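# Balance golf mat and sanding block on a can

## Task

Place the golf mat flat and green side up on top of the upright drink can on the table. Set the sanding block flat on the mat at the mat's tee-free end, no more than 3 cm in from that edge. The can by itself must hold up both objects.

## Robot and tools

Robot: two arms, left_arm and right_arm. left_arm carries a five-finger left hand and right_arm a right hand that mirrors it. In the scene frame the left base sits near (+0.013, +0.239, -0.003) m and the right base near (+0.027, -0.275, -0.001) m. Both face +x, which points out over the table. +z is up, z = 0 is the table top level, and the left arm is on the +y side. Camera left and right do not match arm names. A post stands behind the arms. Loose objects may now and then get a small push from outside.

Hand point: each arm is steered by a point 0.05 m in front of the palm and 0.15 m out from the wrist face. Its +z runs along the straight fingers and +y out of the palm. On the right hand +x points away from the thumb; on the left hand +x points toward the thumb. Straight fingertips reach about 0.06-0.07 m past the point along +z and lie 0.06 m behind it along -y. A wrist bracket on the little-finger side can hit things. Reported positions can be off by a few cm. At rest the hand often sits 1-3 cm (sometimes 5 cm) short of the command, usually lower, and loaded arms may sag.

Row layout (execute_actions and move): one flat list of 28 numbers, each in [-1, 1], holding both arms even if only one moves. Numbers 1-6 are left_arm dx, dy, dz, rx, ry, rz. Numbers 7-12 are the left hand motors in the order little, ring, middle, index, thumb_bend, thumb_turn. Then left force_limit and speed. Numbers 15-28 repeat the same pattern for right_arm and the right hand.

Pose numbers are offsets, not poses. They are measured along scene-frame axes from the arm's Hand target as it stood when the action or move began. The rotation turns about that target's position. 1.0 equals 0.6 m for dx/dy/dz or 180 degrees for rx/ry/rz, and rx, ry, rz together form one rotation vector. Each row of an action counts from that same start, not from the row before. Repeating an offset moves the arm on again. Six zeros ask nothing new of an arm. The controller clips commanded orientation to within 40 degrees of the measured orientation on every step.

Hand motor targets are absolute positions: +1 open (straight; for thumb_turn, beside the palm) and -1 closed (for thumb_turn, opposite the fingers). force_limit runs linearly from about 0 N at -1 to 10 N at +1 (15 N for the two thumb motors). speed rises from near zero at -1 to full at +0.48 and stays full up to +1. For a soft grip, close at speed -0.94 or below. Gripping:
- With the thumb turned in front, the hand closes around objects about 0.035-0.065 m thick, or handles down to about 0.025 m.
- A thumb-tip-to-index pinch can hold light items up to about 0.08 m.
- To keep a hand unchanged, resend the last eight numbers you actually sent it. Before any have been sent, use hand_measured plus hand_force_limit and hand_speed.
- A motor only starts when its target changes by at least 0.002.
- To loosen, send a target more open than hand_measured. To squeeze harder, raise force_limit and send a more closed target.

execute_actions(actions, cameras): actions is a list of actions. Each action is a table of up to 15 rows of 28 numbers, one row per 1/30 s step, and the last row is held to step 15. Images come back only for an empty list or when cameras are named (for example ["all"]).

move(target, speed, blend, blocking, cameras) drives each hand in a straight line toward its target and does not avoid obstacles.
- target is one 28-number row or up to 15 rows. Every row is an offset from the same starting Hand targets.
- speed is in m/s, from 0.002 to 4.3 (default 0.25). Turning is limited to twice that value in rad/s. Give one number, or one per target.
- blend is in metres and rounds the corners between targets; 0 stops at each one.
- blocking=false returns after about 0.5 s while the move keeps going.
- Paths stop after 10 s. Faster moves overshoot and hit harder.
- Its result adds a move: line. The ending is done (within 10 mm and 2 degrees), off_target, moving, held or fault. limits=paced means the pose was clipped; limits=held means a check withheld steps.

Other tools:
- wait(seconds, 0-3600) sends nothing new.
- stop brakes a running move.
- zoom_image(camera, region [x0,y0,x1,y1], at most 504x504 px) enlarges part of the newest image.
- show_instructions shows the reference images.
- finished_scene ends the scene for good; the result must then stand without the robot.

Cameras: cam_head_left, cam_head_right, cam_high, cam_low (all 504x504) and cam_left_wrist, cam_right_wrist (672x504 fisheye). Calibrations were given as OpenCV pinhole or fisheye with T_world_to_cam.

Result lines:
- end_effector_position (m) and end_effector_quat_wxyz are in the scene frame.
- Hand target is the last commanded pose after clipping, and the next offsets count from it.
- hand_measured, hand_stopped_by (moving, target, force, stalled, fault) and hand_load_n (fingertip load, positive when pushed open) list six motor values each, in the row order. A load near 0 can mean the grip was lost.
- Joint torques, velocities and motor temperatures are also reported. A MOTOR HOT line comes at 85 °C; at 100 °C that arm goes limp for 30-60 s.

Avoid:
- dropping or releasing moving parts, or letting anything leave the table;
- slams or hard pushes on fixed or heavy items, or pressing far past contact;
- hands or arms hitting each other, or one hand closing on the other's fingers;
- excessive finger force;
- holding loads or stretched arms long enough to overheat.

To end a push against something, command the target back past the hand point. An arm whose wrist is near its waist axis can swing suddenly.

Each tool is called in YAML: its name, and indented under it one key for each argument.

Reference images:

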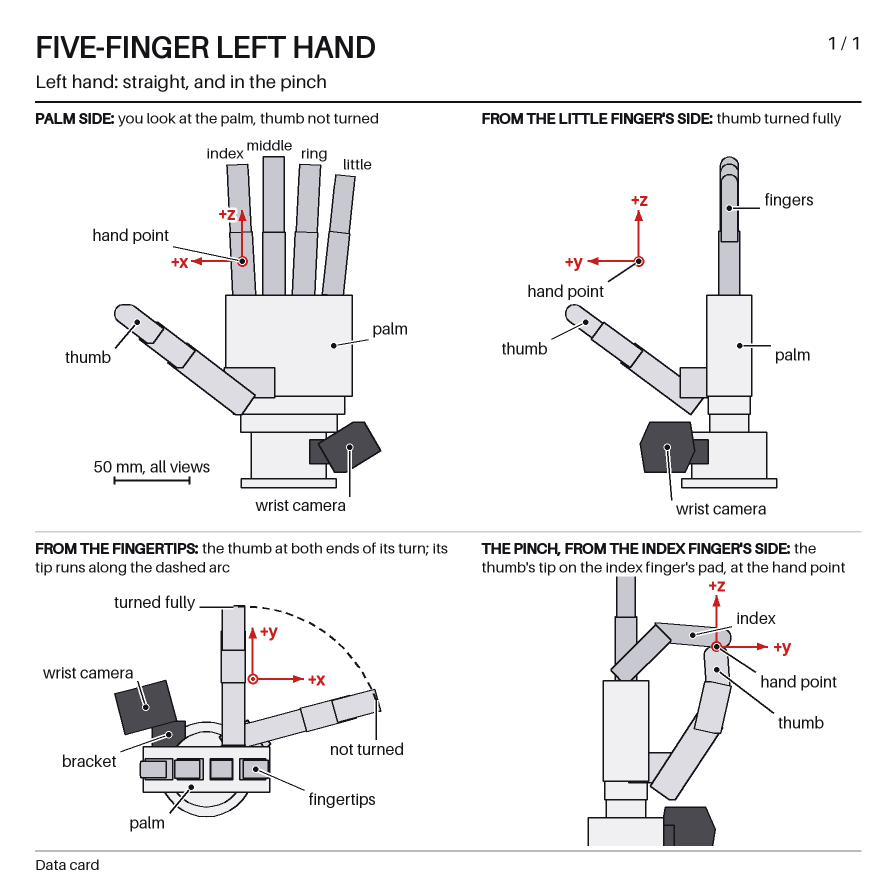

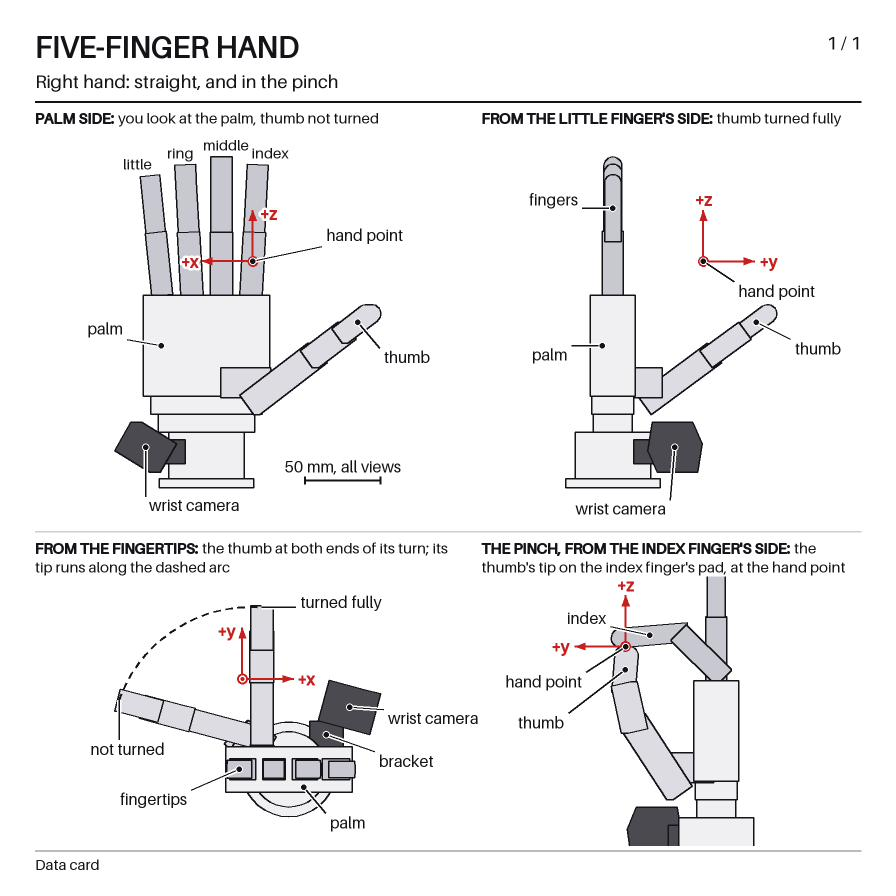

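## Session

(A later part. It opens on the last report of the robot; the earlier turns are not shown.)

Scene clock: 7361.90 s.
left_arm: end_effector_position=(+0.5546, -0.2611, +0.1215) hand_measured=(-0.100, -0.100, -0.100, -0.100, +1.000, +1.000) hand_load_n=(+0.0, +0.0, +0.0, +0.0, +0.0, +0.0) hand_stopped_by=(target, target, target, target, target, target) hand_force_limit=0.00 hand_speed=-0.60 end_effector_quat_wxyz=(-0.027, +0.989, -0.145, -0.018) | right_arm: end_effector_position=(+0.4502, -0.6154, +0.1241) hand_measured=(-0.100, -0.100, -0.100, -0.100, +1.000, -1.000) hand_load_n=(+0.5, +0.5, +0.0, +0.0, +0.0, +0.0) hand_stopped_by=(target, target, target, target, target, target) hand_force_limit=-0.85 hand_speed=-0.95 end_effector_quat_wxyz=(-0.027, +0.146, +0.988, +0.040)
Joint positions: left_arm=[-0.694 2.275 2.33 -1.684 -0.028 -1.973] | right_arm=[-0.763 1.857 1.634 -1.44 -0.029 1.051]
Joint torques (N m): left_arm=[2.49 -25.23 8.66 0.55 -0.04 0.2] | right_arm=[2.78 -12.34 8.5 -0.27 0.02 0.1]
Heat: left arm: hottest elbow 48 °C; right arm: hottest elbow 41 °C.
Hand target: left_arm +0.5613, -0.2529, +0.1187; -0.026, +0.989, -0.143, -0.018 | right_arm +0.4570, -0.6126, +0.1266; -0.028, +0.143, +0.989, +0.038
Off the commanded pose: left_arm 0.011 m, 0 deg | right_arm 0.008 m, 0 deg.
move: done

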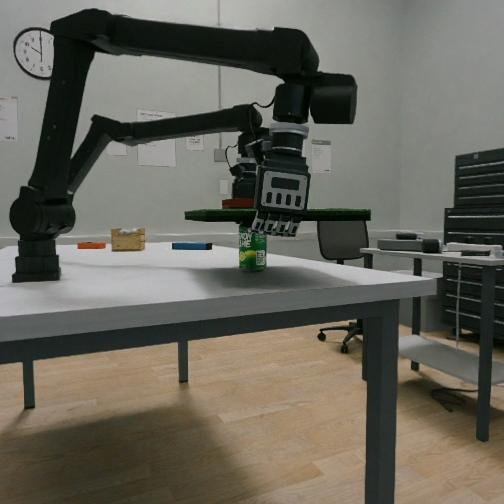

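move:
  target:
    - [0.0,0.0,0.0,0.0,0.0,0,-0.1,-0.1,-0.1,-0.1,1,1,0,-0.6,0.0,0.0,0.0,0.0,0.0,0,-0.1,-0.1,-0.1,-0.1,1.0,1,-0.3,-0.7]
  cameras: ["cam_low","cam_high"]

zoom_image:
  camera: "cam_low"
  region: [170, 160, 400, 290]

zoom_image:
  camera: "cam_high"
  region: [100, 0, 300, 200]

Scene clock: 7379.53 s.
left_arm: end_effector_position=(+0.5546, -0.2611, +0.1215) hand_measured=(-0.100, -0.100, -0.100, -0.100, +1.000, +1.000) hand_load_n=(+0.0, +0.5, +0.5, +0.0, +0.0, +0.0) hand_stopped_by=(target, target, target, target, target, target) hand_force_limit=0.00 hand_speed=-0.60 end_effector_quat_wxyz=(-0.027, +0.989, -0.145, -0.018) | right_arm: end_effector_position=(+0.4506, -0.6143, +0.1242) hand_measured=(-0.100, -0.100, -0.100, -0.100, +1.000, +1.000) hand_load_n=(+0.5, +0.0, +0.0, +0.0, +0.0, -2.0) hand_stopped_by=(target, target, target, target, target, target) hand_force_limit=-0.30 hand_speed=-0.70 end_effector_quat_wxyz=(-0.028, +0.145, +0.988, +0.040)
Joint positions: left_arm=[-0.694 2.275 2.33 -1.684 -0.028 -1.973] | right_arm=[-0.761 1.857 1.634 -1.441 -0.029 1.051]
Joint torques (N m): left_arm=[2.61 -25.23 8.65 0.53 -0.04 0.2] | right_arm=[2.73 -12.4 8.49 -0.27 0.02 0.07]
Heat: left arm: hottest elbow 48 °C; right arm: hottest elbow 41 °C.
Hand target: left_arm +0.5613, -0.2529, +0.1187; -0.026, +0.989, -0.143, -0.018 | right_arm +0.4571, -0.6126, +0.1266; -0.028, +0.143, +0.989, +0.038
Off the commanded pose: left_arm 0.011 m, 0 deg | right_arm 0.007 m, 0 deg.
move: done
Images, in order (width x height): cam_high 504x504, cam_low 504x504.

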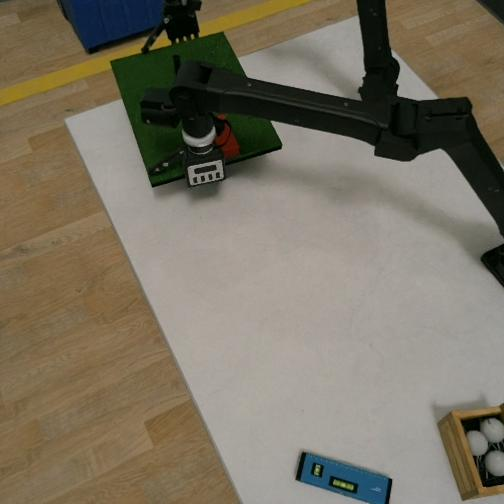

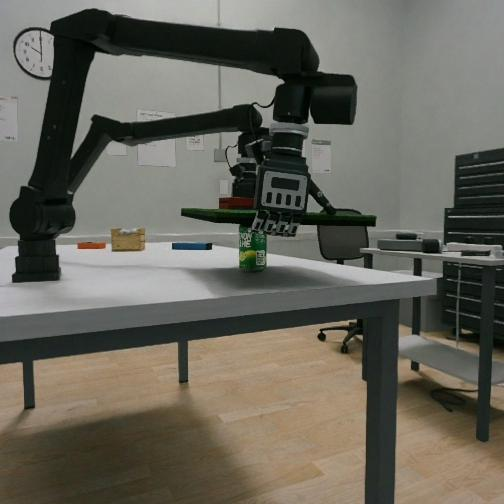

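Scaled by 2.191.

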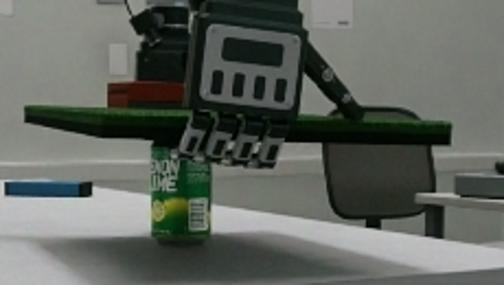

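Scaled by 2.520.

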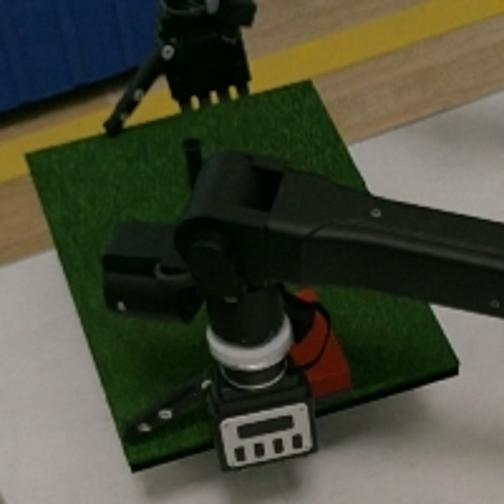

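move:
  target:
    - [0.0,0.0,0.0,0.0,0.0,0,-0.1,-0.1,-0.1,-0.1,1,1,0,-0.6,0.0,0.0,0.03,-0.012,-0.0126,0,-0.1,-0.1,-0.1,-0.1,1.0,1,-0.3,-0.7]
  speed: 0.03
  cameras: ["cam_low"]

zoom_image:
  camera: "cam_low"
  region: [170, 160, 400, 290]

Scene clock: 7415.87 s.
left_arm: end_effector_position=(+0.5542, -0.2608, +0.1207) hand_measured=(-0.100, -0.100, -0.100, -0.100, +1.000, +1.000) hand_load_n=(+0.0, +0.5, +0.0, +0.5, +0.0, +0.0) hand_stopped_by=(target, target, target, target, target, target) hand_force_limit=0.00 hand_speed=-0.60 end_effector_quat_wxyz=(-0.027, +0.989, -0.145, -0.019) | right_arm: end_effector_position=(+0.4522, -0.6159, +0.1332) hand_measured=(-0.100, -0.100, -0.100, -0.100, +1.000, +1.000) hand_load_n=(+0.5, +0.0, +0.0, +0.5, +0.0, -1.0) hand_stopped_by=(target, target, target, target, target, target) hand_force_limit=-0.30 hand_speed=-0.70 end_effector_quat_wxyz=(-0.018, +0.145, +0.989, +0.032)
Joint positions: left_arm=[-0.694 2.275 2.328 -1.684 -0.028 -1.973] | right_arm=[-0.761 1.839 1.634 -1.433 -0.029 1.051]
Joint torques (N m): left_arm=[2.55 -25.23 8.8 0.53 -0.04 0.2] | right_arm=[2.08 -13.57 7.28 0.66 0.05 0.08]
Motor temperatures (°C): left_arm=[32 39 46 30 32 32] | right_arm=[29 38 41 32 32 31]
Heat: left arm: hottest elbow 46 °C; right arm: hottest elbow 41 °C.
Hand target: left_arm +0.5614, -0.2529, +0.1187; -0.026, +0.989, -0.142, -0.017 | right_arm +0.4571, -0.6125, +0.1446; -0.006, +0.143, +0.990, +0.022
Off the commanded pose: left_arm 0.011 m, 0 deg | right_arm 0.013 m, 2 deg.
move: off_target (right_arm)

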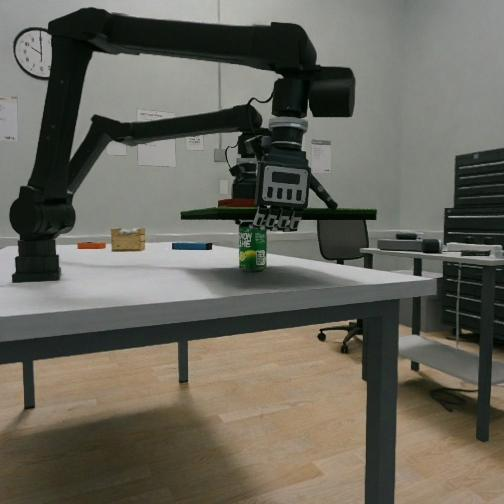

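Scaled by 2.191.

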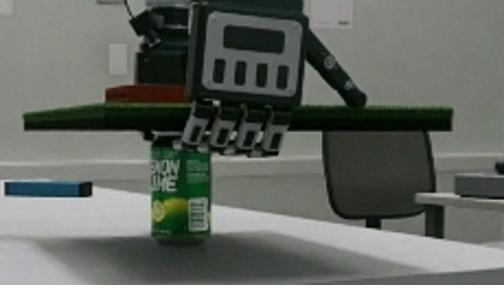

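move:
  target:
    - [0.0,0.0,0.0,0.0,0.0,0,-0.1,-0.1,-0.1,-0.1,1,1,0,-0.6,0.0,0.0,0.0,0.0,0.0,0,1,1,1,1,1.0,1,-0.3,-0.8]
  cameras: ["cam_low","cam_high"]

zoom_image:
  camera: "cam_low"
  region: [170, 160, 400, 290]

zoom_image:
  camera: "cam_high"
  region: [100, 0, 300, 200]

Scene clock: 7448.23 s.
left_arm: end_effector_position=(+0.5542, -0.2608, +0.1207) hand_measured=(-0.100, -0.100, -0.100, -0.100, +1.000, +1.000) hand_load_n=(+0.0, +0.0, +0.0, +0.0, +0.0, +0.0) hand_stopped_by=(target, target, target, target, target, target) hand_force_limit=0.00 hand_speed=-0.60 end_effector_quat_wxyz=(-0.027, +0.989, -0.145, -0.019) | right_arm: end_effector_position=(+0.4522, -0.6159, +0.1332) hand_measured=(+1.000, +1.000, +1.000, +1.000, +1.000, +1.000) hand_load_n=(+0.0, +0.0, +0.0, +0.0, +0.0, +0.0) hand_stopped_by=(target, target, target, target, target, target) hand_force_limit=-0.30 hand_speed=-0.80 end_effector_quat_wxyz=(-0.018, +0.145, +0.989, +0.032)
Joint positions: left_arm=[-0.694 2.275 2.328 -1.684 -0.028 -1.973] | right_arm=[-0.761 1.839 1.634 -1.433 -0.029 1.051]
Joint torques (N m): left_arm=[2.49 -25.23 8.8 0.55 -0.04 0.2] | right_arm=[2.67 -13.86 7.1 0.66 -0.03 0.09]
Heat: left arm: hottest elbow 47 °C; right arm: hottest elbow 40 °C.
Hand target: left_arm +0.5614, -0.2529, +0.1187; -0.026, +0.989, -0.142, -0.017 | right_arm +0.4571, -0.6125, +0.1446; -0.006, +0.143, +0.990, +0.022
Off the commanded pose: left_arm 0.011 m, 0 deg | right_arm 0.013 m, 2 deg.
move: done
Images, in order (width x height): cam_high 504x504, cam_low 504x504.

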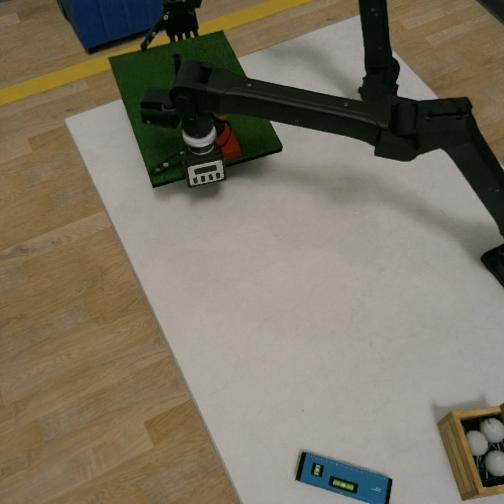

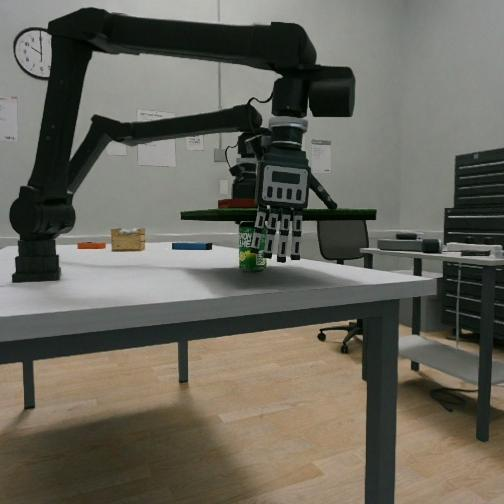

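Scaled by 2.191.

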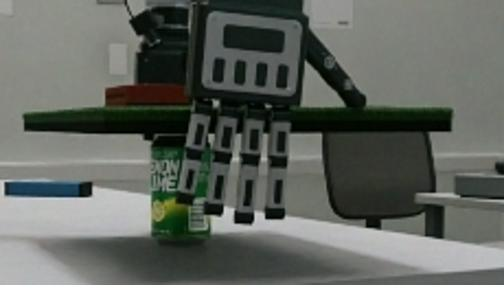

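Scaled by 2.520.

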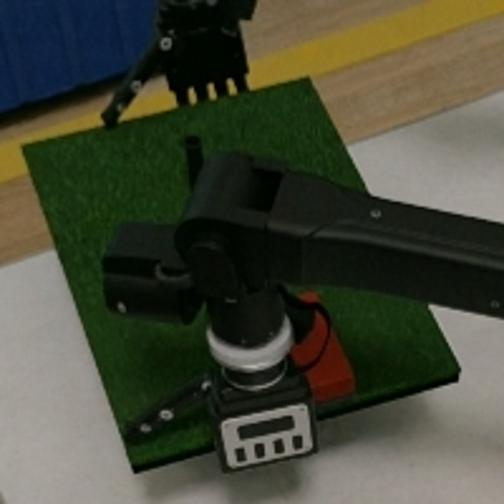

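move:
  target:
    - [0.0,0.0,0.0,0.0,0.0,0,-0.1,-0.1,-0.1,-0.1,1,1,0,-0.6,0.0,-0.02,0.05,-0.02,-0.021,0,1,1,1,1,1.0,1,-0.3,-0.8]
    - [0.0,0.0,0.0,0.0,0.0,0,-0.1,-0.1,-0.1,-0.1,1,1,0,-0.6,0.0,-0.08,0.15,-0.02,-0.021,0,1,1,1,1,1.0,1,-0.3,-0.8]
  speed: 0.06
  blend: [0.01,0]
  cameras: ["cam_low","cam_high"]

zoom_image:
  camera: "cam_low"
  region: [170, 160, 400, 290]

zoom_image:
  camera: "cam_high"
  region: [100, 0, 300, 200]

Scene clock: 7470.07 s.
left_arm: end_effector_position=(+0.5542, -0.2608, +0.1207) hand_measured=(-0.100, -0.100, -0.100, -0.100, +1.000, +1.000) hand_load_n=(+0.0, +0.0, +0.5, +0.0, -0.5, +0.0) hand_stopped_by=(target, target, target, target, target, target) hand_force_limit=0.00 hand_speed=-0.60 end_effector_quat_wxyz=(-0.027, +0.989, -0.145, -0.019) | right_arm: end_effector_position=(+0.4523, -0.6460, +0.2171) hand_measured=(+1.000, +1.000, +1.000, +1.000, +1.000, +1.000) hand_load_n=(+0.0, +0.0, +0.0, +0.0, +0.0, +0.0) hand_stopped_by=(target, target, target, target, target, target) hand_force_limit=-0.30 hand_speed=-0.80 end_effector_quat_wxyz=(+0.015, +0.140, +0.990, +0.008)
Joint positions: left_arm=[-0.694 2.275 2.328 -1.684 -0.028 -1.973] | right_arm=[-0.798 1.82 1.829 -1.566 -0.032 1.006]
Joint torques (N m): left_arm=[2.61 -25.17 8.8 0.53 -0.05 0.2] | right_arm=[0.79 -11.63 12.11 0.09 -0.13 -0.06]
Heat: left arm: hottest elbow 47 °C; right arm: hottest elbow 40 °C.
Hand target: left_arm +0.5614, -0.2529, +0.1187; -0.026, +0.989, -0.142, -0.017 | right_arm +0.4571, -0.6605, +0.2346; +0.031, +0.142, +0.989, -0.004
Off the commanded pose: left_arm 0.011 m, 0 deg | right_arm 0.023 m, 2 deg.
move: off_target (right_arm)
Images, in order (width x height): cam_high 504x504, cam_low 504x504.

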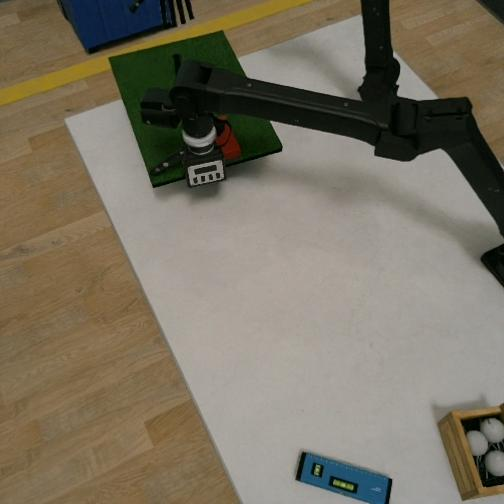

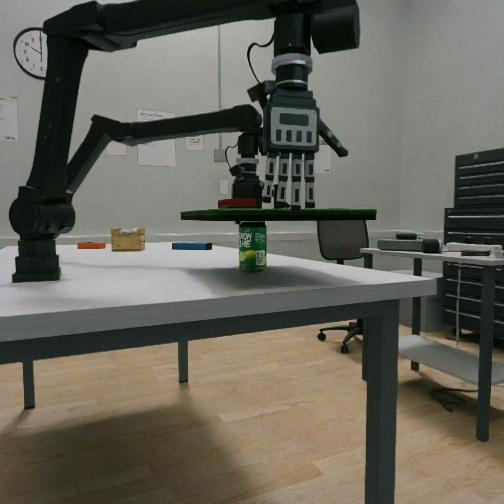

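Scaled by 2.191.

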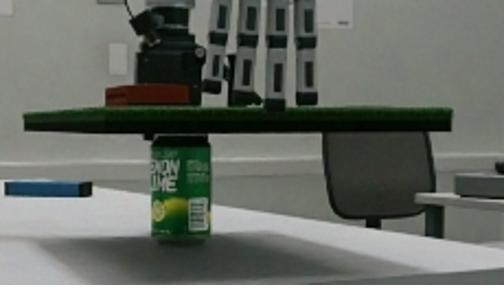

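Scaled by 2.520.

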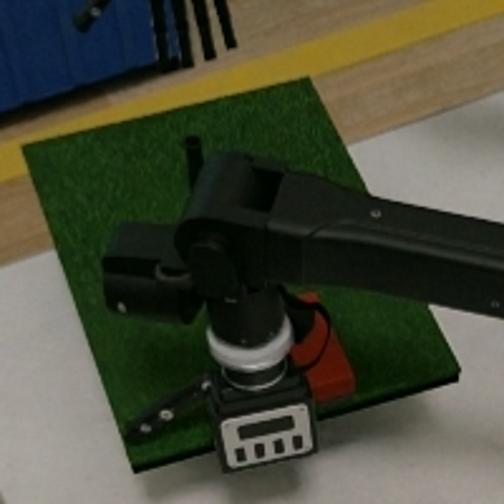

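move:
  target:
    - [0.0,0.0,0.0,0.0,0.0,0,1,1,1,1,1,1,0,-0.8,0.0,0,0,0,0,0,1,1,1,1,1.0,1,-0.3,-0.8]
  cameras: ["cam_low","cam_high","cam_left_wrist"]

zoom_image:
  camera: "cam_low"
  region: [170, 160, 400, 290]

Scene clock: 7490.73 s.
left_arm: end_effector_position=(+0.5542, -0.2608, +0.1207) hand_measured=(+1.000, +1.000, +1.000, +1.000, +1.000, +1.000) hand_load_n=(+0.0, +0.0, +0.0, +0.5, +0.0, +0.0) hand_stopped_by=(target, target, target, target, target, target) hand_force_limit=0.00 hand_speed=-0.80 end_effector_quat_wxyz=(-0.027, +0.989, -0.145, -0.019) | right_arm: end_effector_position=(+0.4523, -0.6460, +0.2171) hand_measured=(+1.000, +1.000, +1.000, +1.000, +1.000, +1.000) hand_load_n=(+0.0, +0.0, +0.0, +0.0, +0.0, +0.0) hand_stopped_by=(target, target, target, target, target, target) hand_force_limit=-0.30 hand_speed=-0.80 end_effector_quat_wxyz=(+0.015, +0.140, +0.990, +0.008)
Joint positions: left_arm=[-0.694 2.275 2.328 -1.684 -0.028 -1.973] | right_arm=[-0.798 1.82 1.829 -1.566 -0.032 1.005]
Joint torques (N m): left_arm=[2.55 -25.29 8.79 0.53 -0.05 0.2] | right_arm=[0.5 -12.28 11.86 -0.08 -0.13 -0.03]
Heat: left arm: hottest elbow 47 °C; right arm: hottest elbow 44 °C.
Hand target: left_arm +0.5614, -0.2529, +0.1187; -0.026, +0.989, -0.142, -0.017 | right_arm +0.4571, -0.6605, +0.2346; +0.031, +0.142, +0.989, -0.004
Off the commanded pose: left_arm 0.011 m, 0 deg | right_arm 0.023 m, 2 deg.
move: done
cam_left_wrist: T_world_to_cam=[[0.54487, 0.83696, 0.05125, -0.0915], [0.70698, -0.49139, 0.50864, -0.58876], [0.45089, -0.24091, -0.85945, -0.09488]] pos_world=[0.50887, -0.23559, 0.22261]
Images, in order (width x height): cam_high 504x504, cam_low 504x504, cam_left_wrist 672x504.

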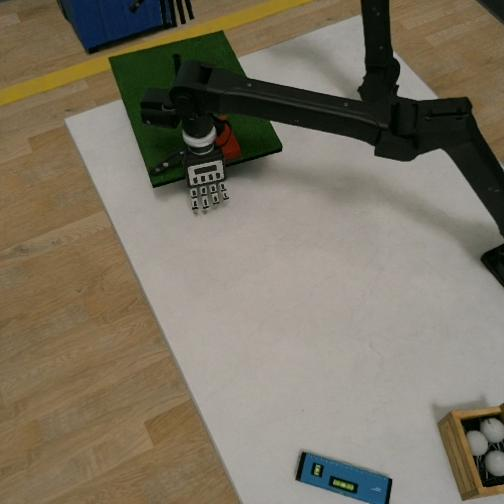

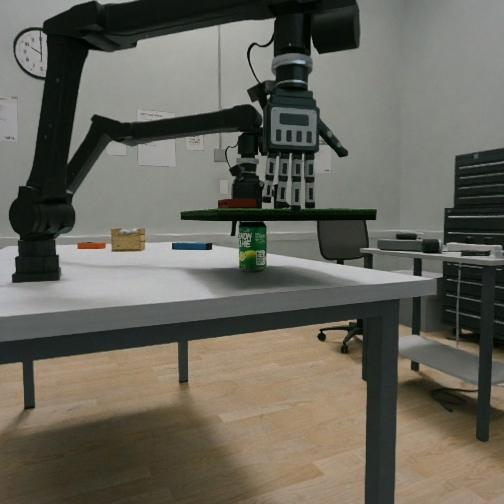

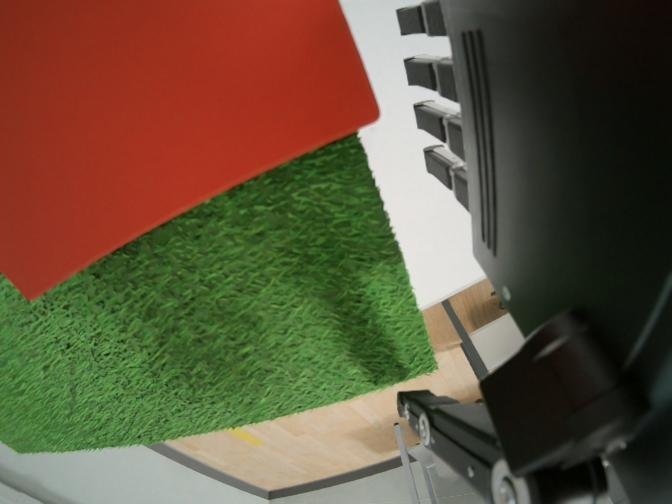

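Scaled by 2.191.

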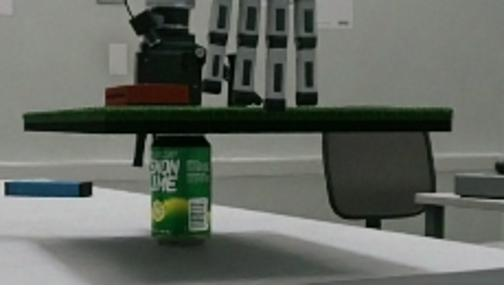

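move:
  target:
    - [0.0,0.025,0.06,0.0,0.0,0,1,1,1,1,1,1,0,-0.8,0.0,0,0,0,0,0,1,1,1,1,1.0,1,-0.3,-0.8]
    - [-0.02,0.14,0.2,0.0,0.0,0,1,1,1,1,1,1,0,-0.8,0.0,0,0,0,0,0,1,1,1,1,1.0,1,-0.3,-0.8]
  speed: 0.05
  blend: [0.01,0]
  cameras: ["cam_low","cam_high","cam_head_right"]

zoom_image:
  camera: "cam_low"
  region: [170, 160, 400, 290]

zoom_image:
  camera: "cam_high"
  region: [100, 0, 300, 200]

Scene clock: 7508.87 s.
left_arm: end_effector_position=(+0.5486, -0.1797, +0.2430) hand_measured=(+1.000, +1.000, +1.000, +1.000, +1.000, +1.000) hand_load_n=(+0.0, +0.0, +0.0, +0.0, +0.0, +0.0) hand_stopped_by=(target, target, target, target, target, target) hand_force_limit=0.00 hand_speed=-0.80 end_effector_quat_wxyz=(+0.000, +0.989, -0.142, +0.031) | right_arm: end_effector_position=(+0.4523, -0.6460, +0.2171) hand_measured=(+1.000, +1.000, +1.000, +1.000, +1.000, +1.000) hand_load_n=(+0.0, +0.0, +0.0, +0.0, +0.0, -0.5) hand_stopped_by=(target, target, target, target, target, target) hand_force_limit=-0.30 hand_speed=-0.80 end_effector_quat_wxyz=(+0.015, +0.140, +0.990, +0.008)
Joint positions: left_arm=[-0.601 1.994 2.163 -1.684 -0.026 -1.884] | right_arm=[-0.798 1.82 1.829 -1.566 -0.032 1.005]
Joint torques (N m): left_arm=[2.55 -22.07 8.42 -0.03 0.02 0.21] | right_arm=[0.26 -11.22 11.89 0.29 -0.13 -0.08]
Motor temperatures (°C): left_arm=[32 39 47 30 32 32] | right_arm=[29 39 46 32 32 31]
Heat: left arm: hottest elbow 47 °C; right arm: hottest elbow 46 °C.
Hand target: left_arm +0.5494, -0.1688, +0.2389; -0.026, +0.989, -0.142, -0.017 | right_arm +0.4571, -0.6605, +0.2346; +0.031, +0.142, +0.989, -0.004
Off the commanded pose: left_arm 0.012 m, 6 deg | right_arm 0.023 m, 2 deg.
joint sent to its limit (left arm) — joint 4 (wrist pitch), lower limit. The joint targets are off in orientation, not in position.
move: off_target (left_arm)
Images, in order (width x height): cam_head_right 504x504, cam_high 504x504, cam_low 504x504.

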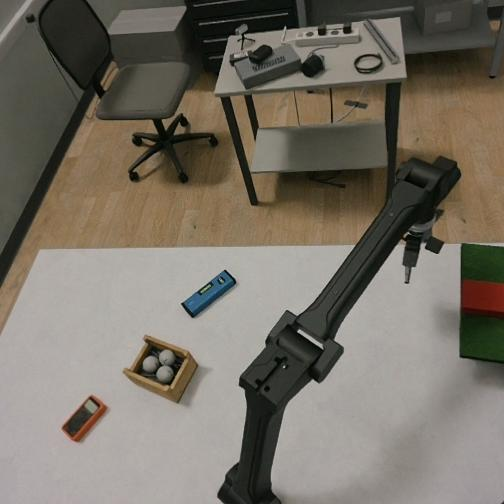

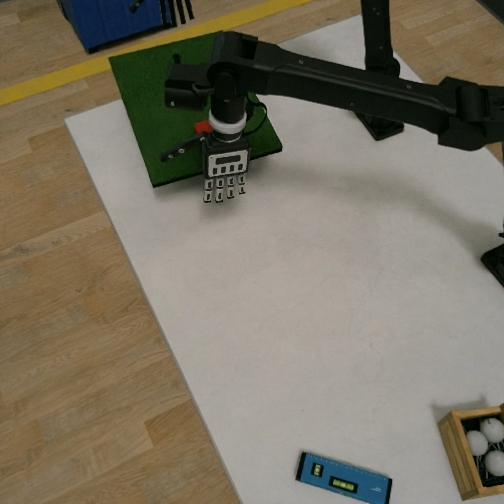

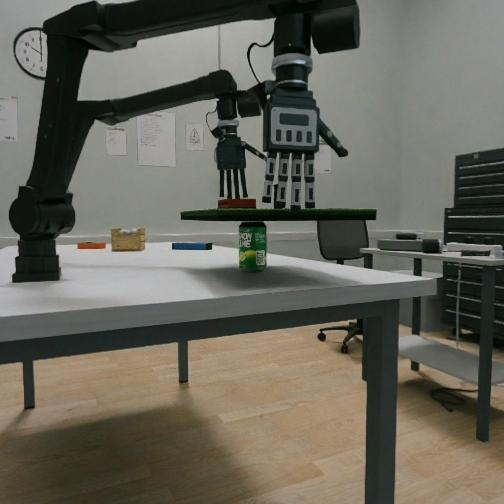

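Scaled by 2.191.

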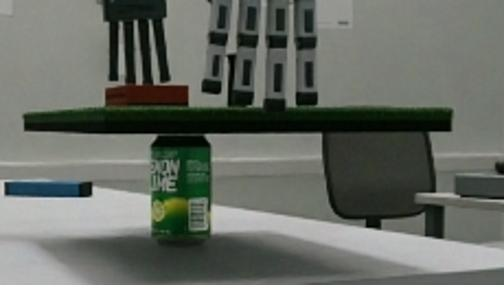

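Scaled by 2.520.

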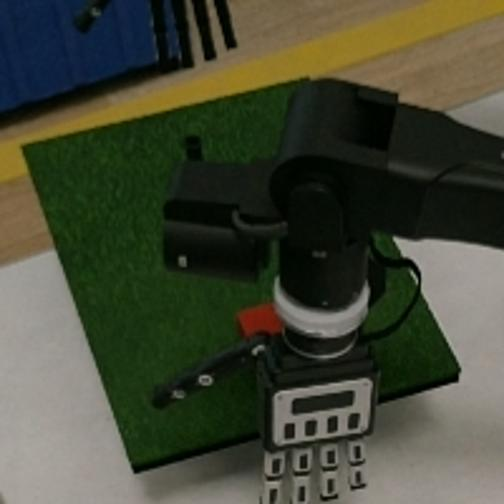

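move:
  target:
    - [-0.1,0.3,0.1,0.0,0.0,0,1,1,1,1,1,1,0,-0.8,0.0,-0.06,0.08,0,0,0,1,1,1,1,1.0,1,-0.3,-0.8]
  speed: 0.12
  cameras: ["cam_low","cam_high","cam_head_left","cam_head_right"]

zoom_image:
  camera: "cam_high"
  region: [100, 20, 300, 220]

zoom_image:
  camera: "cam_low"
  region: [170, 160, 400, 290]

zoom_image:
  camera: "cam_head_right"
  region: [424, 220, 504, 380]

Scene clock: 7522.57 s.
left_arm: end_effector_position=(+0.4923, +0.0042, +0.3042) hand_measured=(+1.000, +1.000, +1.000, +1.000, +1.000, +1.000) hand_load_n=(+0.0, +0.0, +0.0, +0.0, +0.0, +0.0) hand_stopped_by=(target, target, target, target, target, target) hand_force_limit=0.00 hand_speed=-0.80 end_effector_quat_wxyz=(-0.008, +0.989, -0.141, +0.035) | right_arm: end_effector_position=(+0.4551, -0.6840, +0.2656) hand_measured=(+1.000, +1.000, +1.000, +1.000, +1.000, +1.000) hand_load_n=(+0.0, +0.0, +0.0, +0.0, +0.0, +0.0) hand_stopped_by=(target, target, target, target, target, target) hand_force_limit=-0.30 hand_speed=-0.80 end_effector_quat_wxyz=(+0.030, +0.142, +0.989, -0.001)
Joint positions: left_arm=[-0.358 1.606 1.784 -1.684 -0.031 -1.643] | right_arm=[-0.839 1.899 2.071 -1.697 -0.038 0.969]
Joint torques (N m): left_arm=[2.14 -15.5 8.57 0.01 -0.11 0.17] | right_arm=[1.03 -12.92 12.14 0.28 -0.11 -0.04]
Heat: left arm: hottest elbow 46 °C; right arm: hottest elbow 46 °C.
Hand target: left_arm +0.4894, +0.0112, +0.2988; -0.026, +0.989, -0.142, -0.017 | right_arm +0.4569, -0.6966, +0.2826; +0.031, +0.142, +0.989, -0.004
Off the commanded pose: left_arm 0.009 m, 6 deg | right_arm 0.021 m, 0 deg.
joint sent to its limit (left arm) — joint 4 (wrist pitch), lower limit. The joint targets are off in orientation, not in position.
joint sent to its limit (right arm) — joint 4 (wrist pitch), lower limit. The joint targets still meet the commanded pose.
move: off_target (left_arm, right_arm)
Images, in order (width x height): cam_head_left 504x504, cam_head_right 504x504, cam_high 504x504, cam_low 504x504.

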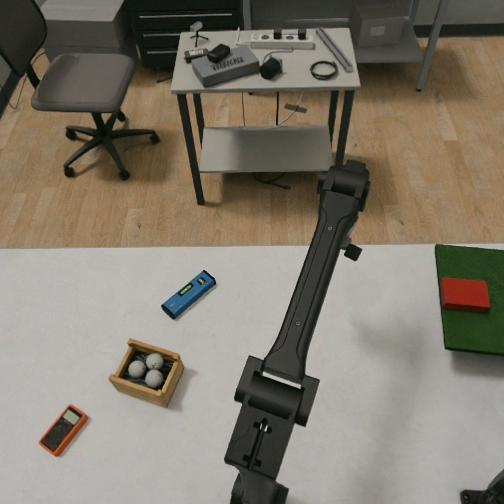

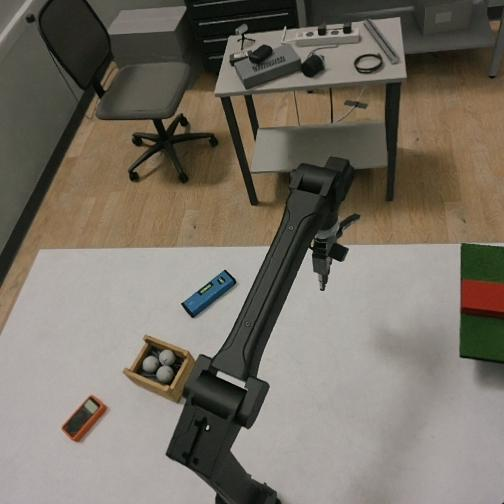

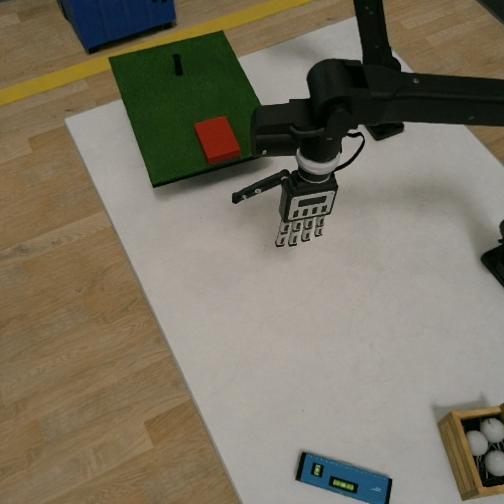

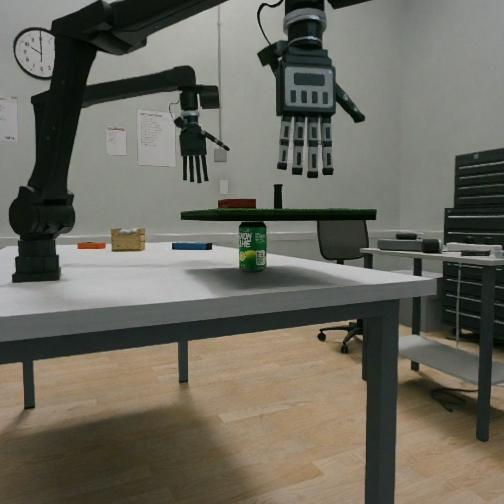

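Scaled by 2.520.

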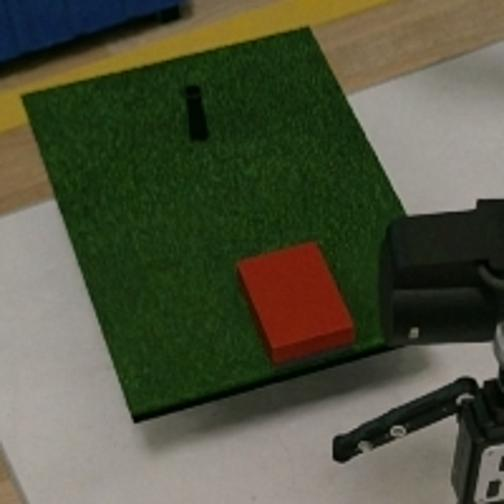

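Scaled by 2.191.

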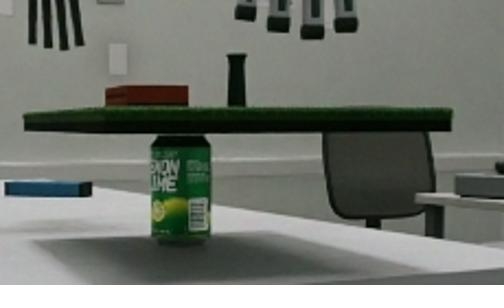

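Scaled by 3.150.

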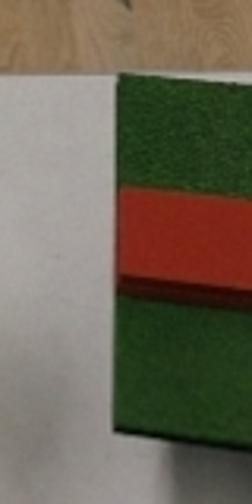

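finished_scene:

The scene is finished: the task was done.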